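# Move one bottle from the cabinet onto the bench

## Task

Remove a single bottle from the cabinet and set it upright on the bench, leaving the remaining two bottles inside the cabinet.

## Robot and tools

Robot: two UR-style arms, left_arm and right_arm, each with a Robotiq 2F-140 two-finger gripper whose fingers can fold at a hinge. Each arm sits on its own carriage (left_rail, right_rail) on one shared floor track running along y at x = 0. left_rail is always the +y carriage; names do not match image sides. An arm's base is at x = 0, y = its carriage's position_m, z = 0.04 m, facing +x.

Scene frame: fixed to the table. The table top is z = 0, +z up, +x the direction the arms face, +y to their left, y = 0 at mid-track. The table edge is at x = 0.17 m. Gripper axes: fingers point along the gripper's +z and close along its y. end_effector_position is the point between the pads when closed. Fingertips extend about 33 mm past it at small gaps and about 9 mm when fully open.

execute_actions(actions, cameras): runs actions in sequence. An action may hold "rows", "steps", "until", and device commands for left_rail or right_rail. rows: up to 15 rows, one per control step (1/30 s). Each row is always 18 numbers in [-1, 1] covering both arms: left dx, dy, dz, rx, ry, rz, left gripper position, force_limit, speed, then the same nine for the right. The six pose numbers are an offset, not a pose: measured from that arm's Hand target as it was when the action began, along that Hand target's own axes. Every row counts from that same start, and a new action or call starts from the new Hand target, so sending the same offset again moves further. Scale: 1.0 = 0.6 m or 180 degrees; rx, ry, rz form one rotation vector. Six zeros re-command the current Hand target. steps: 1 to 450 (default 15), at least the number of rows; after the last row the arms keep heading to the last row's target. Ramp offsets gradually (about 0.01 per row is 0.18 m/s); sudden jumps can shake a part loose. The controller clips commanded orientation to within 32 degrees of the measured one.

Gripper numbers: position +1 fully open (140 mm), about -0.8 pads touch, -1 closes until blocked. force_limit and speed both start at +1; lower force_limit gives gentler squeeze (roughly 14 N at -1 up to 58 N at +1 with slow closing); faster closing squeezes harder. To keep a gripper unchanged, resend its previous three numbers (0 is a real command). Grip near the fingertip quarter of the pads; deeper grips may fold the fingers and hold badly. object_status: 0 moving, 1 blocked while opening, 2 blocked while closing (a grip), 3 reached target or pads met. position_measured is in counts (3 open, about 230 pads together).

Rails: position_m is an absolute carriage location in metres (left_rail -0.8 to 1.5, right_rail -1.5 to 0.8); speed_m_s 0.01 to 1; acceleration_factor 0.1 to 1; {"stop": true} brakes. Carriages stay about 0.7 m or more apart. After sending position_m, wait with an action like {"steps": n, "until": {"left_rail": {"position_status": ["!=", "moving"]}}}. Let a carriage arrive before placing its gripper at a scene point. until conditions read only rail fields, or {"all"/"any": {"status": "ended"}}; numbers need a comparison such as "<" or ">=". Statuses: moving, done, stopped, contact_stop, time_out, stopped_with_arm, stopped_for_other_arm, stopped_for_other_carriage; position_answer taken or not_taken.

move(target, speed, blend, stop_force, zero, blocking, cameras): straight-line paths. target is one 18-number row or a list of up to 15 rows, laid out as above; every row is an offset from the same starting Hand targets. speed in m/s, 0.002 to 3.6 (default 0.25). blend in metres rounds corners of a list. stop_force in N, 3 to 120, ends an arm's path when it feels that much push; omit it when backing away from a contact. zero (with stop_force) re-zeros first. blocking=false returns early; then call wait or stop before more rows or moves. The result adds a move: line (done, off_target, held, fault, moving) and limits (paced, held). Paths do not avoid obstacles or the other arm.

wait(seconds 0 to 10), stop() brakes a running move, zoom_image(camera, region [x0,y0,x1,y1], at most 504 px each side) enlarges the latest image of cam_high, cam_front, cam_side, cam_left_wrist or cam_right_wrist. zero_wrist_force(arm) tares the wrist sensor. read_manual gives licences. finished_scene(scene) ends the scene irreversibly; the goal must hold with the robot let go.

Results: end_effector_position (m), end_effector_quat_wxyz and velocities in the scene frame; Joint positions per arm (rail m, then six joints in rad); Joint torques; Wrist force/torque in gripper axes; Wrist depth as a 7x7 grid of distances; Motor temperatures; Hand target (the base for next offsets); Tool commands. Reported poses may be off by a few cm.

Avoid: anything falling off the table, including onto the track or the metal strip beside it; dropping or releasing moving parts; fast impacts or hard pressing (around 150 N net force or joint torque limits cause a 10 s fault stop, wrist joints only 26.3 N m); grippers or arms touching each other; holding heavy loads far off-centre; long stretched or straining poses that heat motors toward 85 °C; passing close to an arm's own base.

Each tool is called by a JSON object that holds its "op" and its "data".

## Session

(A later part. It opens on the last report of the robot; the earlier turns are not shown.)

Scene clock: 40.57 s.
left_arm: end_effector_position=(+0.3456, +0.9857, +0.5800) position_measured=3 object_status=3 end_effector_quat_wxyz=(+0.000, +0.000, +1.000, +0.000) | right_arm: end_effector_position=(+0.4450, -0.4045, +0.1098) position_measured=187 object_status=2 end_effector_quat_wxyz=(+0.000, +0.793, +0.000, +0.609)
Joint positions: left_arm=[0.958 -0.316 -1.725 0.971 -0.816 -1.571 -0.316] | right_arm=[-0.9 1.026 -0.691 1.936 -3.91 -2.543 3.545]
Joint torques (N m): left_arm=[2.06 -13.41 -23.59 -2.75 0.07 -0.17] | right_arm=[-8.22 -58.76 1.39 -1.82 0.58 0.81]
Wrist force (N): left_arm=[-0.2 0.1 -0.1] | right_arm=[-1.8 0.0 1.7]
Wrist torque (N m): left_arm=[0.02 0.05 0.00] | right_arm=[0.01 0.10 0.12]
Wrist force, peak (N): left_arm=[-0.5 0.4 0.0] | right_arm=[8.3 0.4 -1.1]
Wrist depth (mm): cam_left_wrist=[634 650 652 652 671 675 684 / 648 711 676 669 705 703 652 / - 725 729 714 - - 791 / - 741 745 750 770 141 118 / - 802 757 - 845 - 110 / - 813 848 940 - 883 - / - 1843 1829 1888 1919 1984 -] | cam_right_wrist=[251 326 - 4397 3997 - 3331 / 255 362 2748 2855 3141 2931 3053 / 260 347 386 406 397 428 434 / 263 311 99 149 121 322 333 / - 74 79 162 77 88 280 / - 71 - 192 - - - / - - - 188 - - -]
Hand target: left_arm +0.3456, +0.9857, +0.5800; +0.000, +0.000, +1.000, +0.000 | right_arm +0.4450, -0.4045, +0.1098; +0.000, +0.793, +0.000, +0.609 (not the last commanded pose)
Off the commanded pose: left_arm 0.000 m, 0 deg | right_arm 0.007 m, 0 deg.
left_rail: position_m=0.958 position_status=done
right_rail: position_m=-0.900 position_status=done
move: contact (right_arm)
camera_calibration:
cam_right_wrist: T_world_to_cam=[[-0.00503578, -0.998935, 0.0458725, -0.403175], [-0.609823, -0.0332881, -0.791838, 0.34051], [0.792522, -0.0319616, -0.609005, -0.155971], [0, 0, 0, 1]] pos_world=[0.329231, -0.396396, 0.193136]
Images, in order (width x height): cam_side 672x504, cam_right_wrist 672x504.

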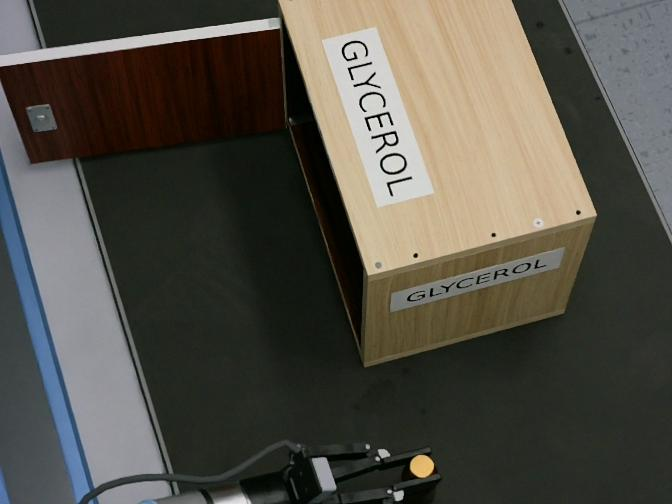

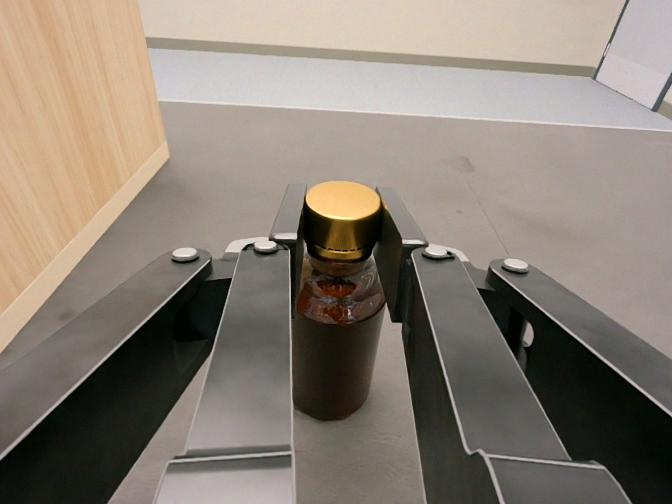

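Lower 0.5 mm, open, retreat.

{"op": "move", "data": {"target": [0,0,0,0,0,0,1,1,1,-0.0010,0,0.0003,0,0,0,-1,-0.2,-1], "speed": 0.005}}

{"op": "execute_actions", "data": {"actions": [{"rows":[[0,0,0,0,0,0,1,1,1,0,0,0,0,0,0,0.2,-0.2,-1]],"steps":75}], "cameras": ["cam_right_wrist"]}}

{"op": "move", "data": {"target": [0,0,0,0,0,0,1,1,1,0.06,0,-0.13,0,0,0,0.2,-0.2,-1], "speed": 0.12, "cameras": ["cam_right_wrist","cam_front"]}}

Scene clock: 41.53 s.
left_arm: end_effector_position=(+0.3456, +0.9857, +0.5800) position_measured=3 object_status=3 end_effector_quat_wxyz=(+0.000, +0.000, +1.000, +0.000) | right_arm: end_effector_position=(+0.4450, -0.4045, +0.1093) position_measured=187 object_status=2 end_effector_quat_wxyz=(+0.000, +0.793, +0.000, +0.609)
Joint positions: left_arm=[0.958 -0.316 -1.725 0.971 -0.816 -1.571 -0.316] | right_arm=[-0.9 1.026 -0.69 1.936 -3.911 -2.543 3.545]
Joint torques (N m): left_arm=[2.52 -13.5 -24.03 -2.74 0.08 -0.12] | right_arm=[-10.91 -30.8 -19 -1.72 1.33 0.3]
Wrist force (N): left_arm=[-0.3 0.2 0.0] | right_arm=[12.7 1.4 -2.4]
Wrist torque (N m): left_arm=[0.04 0.06 0.00] | right_arm=[0.14 -0.25 0.18]
Wrist force, peak (N): left_arm=[-0.3 0.3 0.4] | right_arm=[12.9 1.4 -2.3]
Wrist depth (mm): cam_left_wrist=[641 648 638 657 676 678 673 / 663 676 682 699 705 - 722 / 701 680 697 718 - - 750 / 722 743 - - - 140 126 / - - 743 791 833 - 110 / 821 839 836 904 - 873 - / 1814 1858 2147 - 1919 1951 -] | cam_right_wrist=[251 354 - - 2971 - - / 255 361 2649 2855 3233 2971 3053 / 260 348 377 404 397 461 465 / 264 311 99 148 124 328 334 / - 74 79 161 77 88 282 / - 71 - 191 - - - / - - - 187 - - -]
Hand target: left_arm +0.3456, +0.9857, +0.5800; +0.000, +0.000, +1.000, +0.000 | right_arm +0.4450, -0.4045, +0.1092; +0.000, +0.793, +0.000, +0.609
Off the commanded pose: left_arm 0.000 m, 0 deg | right_arm 0.000 m, 0 deg.
left_rail: position_m=0.958 position_status=done
right_rail: position_m=-0.900 position_status=done
move: done

Scene clock: 44.23 s.
left_arm: end_effector_position=(+0.3456, +0.9857, +0.5800) position_measured=3 object_status=3 end_effector_quat_wxyz=(+0.000, +0.000, +1.000, +0.000) | right_arm: end_effector_position=(+0.4450, -0.4045, +0.1092) position_measured=104 object_status=3 end_effector_quat_wxyz=(+0.000, +0.793, +0.000, +0.609)
Joint positions: left_arm=[0.958 -0.316 -1.725 0.971 -0.816 -1.571 -0.316] | right_arm=[-0.9 1.026 -0.69 1.936 -3.911 -2.543 3.545]
Joint torques (N m): left_arm=[2.51 -13.19 -23.6 -2.73 0.01 -0.1] | right_arm=[-8.12 -55.66 -19.94 -1.72 -2.35 -1.7]
Wrist force (N): left_arm=[-0.4 0.4 0.1] | right_arm=[1.0 0.6 1.3]
Wrist torque (N m): left_arm=[0.09 0.10 0.00] | right_arm=[0.12 0.08 0.12]
Wrist force, peak (N): left_arm=[-0.4 0.4 0.1] | right_arm=[13.3 1.0 -3.1]
Wrist depth (mm): cam_left_wrist=[641 648 673 643 650 688 675 / 665 - - - 707 - 695 / 695 701 703 697 762 738 750 / - - 738 753 767 149 123 / - - - - - 159 110 / 824 - - - 922 890 - / 1829 1747 1858 1934 2001 1967 -] | cam_right_wrist=[251 326 - - - - 4397 / 255 359 561 2748 2971 3186 3281 / 260 346 412 160 371 411 438 / 252 96 164 152 157 314 336 / - 77 239 164 255 86 86 / - - 209 193 216 - 63 / - - 178 183 185 - -]
Hand target: left_arm +0.3456, +0.9857, +0.5800; +0.000, +0.000, +1.000, +0.000 | right_arm +0.4450, -0.4045, +0.1092; +0.000, +0.793, +0.000, +0.609
Off the commanded pose: left_arm 0.000 m, 0 deg | right_arm 0.000 m, 0 deg.
left_rail: position_m=0.958 position_status=done
right_rail: position_m=-0.900 position_status=done
camera_calibration:
cam_right_wrist: T_world_to_cam=[[-0.00503578, -0.998935, 0.0458725, -0.403148], [-0.609823, -0.0332881, -0.791838, 0.340035], [0.792522, -0.0319616, -0.609005, -0.156336], [0, 0, 0, 1]] pos_world=[0.329231, -0.396396, 0.192536]
Images, in order (width x height): cam_right_wrist 672x504.

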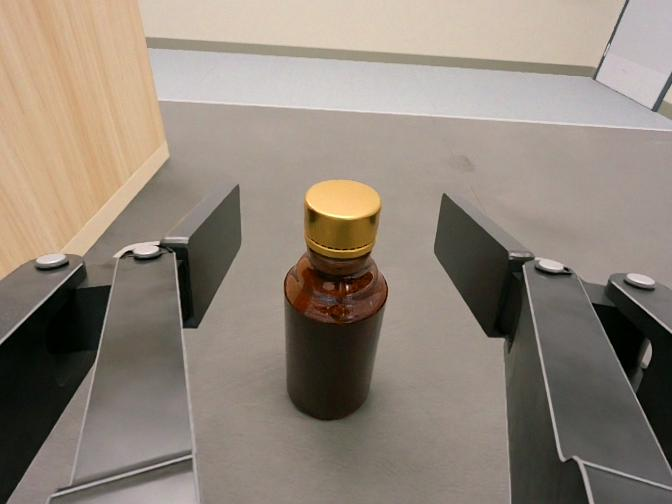

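Scene clock: 45.60 s.
left_arm: end_effector_position=(+0.3456, +0.9857, +0.5800) position_measured=3 object_status=3 end_effector_quat_wxyz=(+0.000, +0.000, +1.000, +0.000) | right_arm: end_effector_position=(+0.3790, -0.4045, +0.1641) position_measured=104 object_status=3 end_effector_quat_wxyz=(+0.000, +0.793, +0.000, +0.609)
Joint positions: left_arm=[0.958 -0.316 -1.725 0.971 -0.816 -1.571 -0.316] | right_arm=[-0.9 1.145 -0.855 2.032 -3.744 -2.646 3.66]
Joint torques (N m): left_arm=[2.63 -13.82 -23.89 -2.8 0.1 -0.25] | right_arm=[12 -52.69 -0.23 -1.5 -2.68 2.22]
Wrist force (N): left_arm=[-0.2 0.2 -0.2] | right_arm=[1.1 0.4 1.2]
Wrist torque (N m): left_arm=[0.04 0.05 0.00] | right_arm=[0.05 0.05 0.07]
Wrist force, peak (N): left_arm=[-0.6 0.3 0.0] | right_arm=[1.0 0.7 2.9]
Wrist depth (mm): cam_left_wrist=[638 636 654 665 667 686 688 / 682 678 711 - 707 690 - / 690 709 714 722 714 743 767 / - 736 757 788 - 159 780 / - 780 788 788 804 - 110 / - 848 833 813 - 880 - / 1829 1858 1858 1888 1903 2053 -] | cam_right_wrist=[253 357 - - 3382 - 3664 / 259 368 2783 3096 3012 3096 3141 / 263 371 607 515 526 526 - / 256 96 141 246 156 108 417 / - 77 309 269 321 86 86 / - - 270 273 278 - 63 / - - 233 236 239 - -]
Hand target: left_arm +0.3456, +0.9857, +0.5800; +0.000, +0.000, +1.000, +0.000 | right_arm +0.3790, -0.4045, +0.1641; +0.000, +0.793, +0.000, +0.609
Off the commanded pose: left_arm 0.000 m, 0 deg | right_arm 0.000 m, 0 deg.
left_rail: position_m=0.958 position_status=done
right_rail: position_m=-0.900 position_status=done
move: done
camera_calibration:
cam_right_wrist: T_world_to_cam=[[-0.00503453, -0.998935, 0.0458722, -0.405999], [-0.609775, -0.0332906, -0.791875, 0.343254], [0.792559, -0.0319584, -0.608957, -0.0706161], [0, 0, 0, 1]] pos_world=[0.263231, -0.396396, 0.247436]
Images, in order (width x height): cam_front 672x504, cam_right_wrist 672x504.

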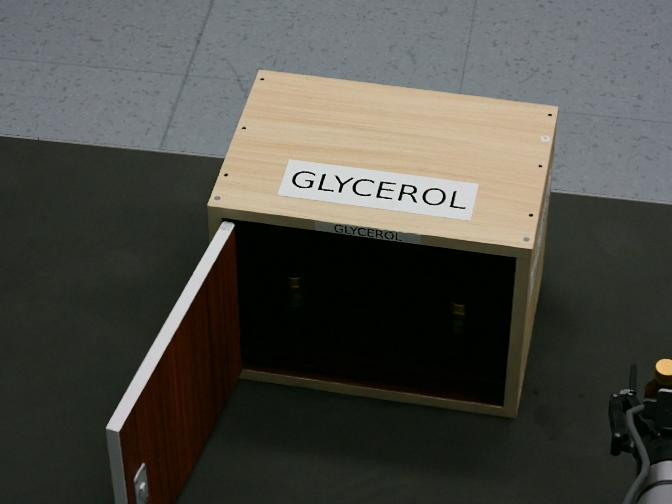

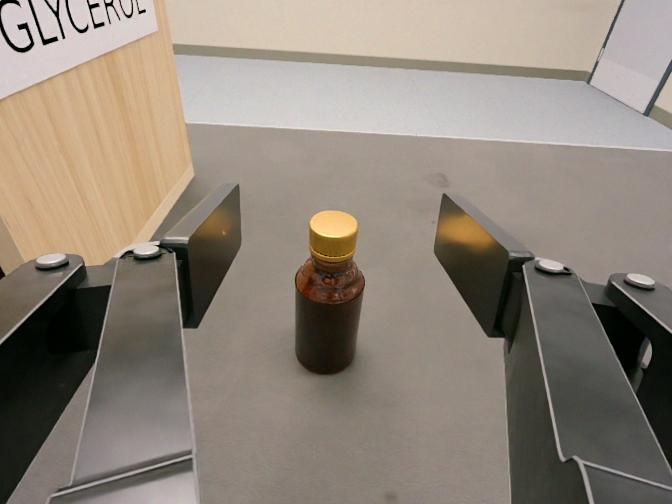

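{"op": "finished_scene", "data": {"scene": 2}}

The scene is finished: the task was done.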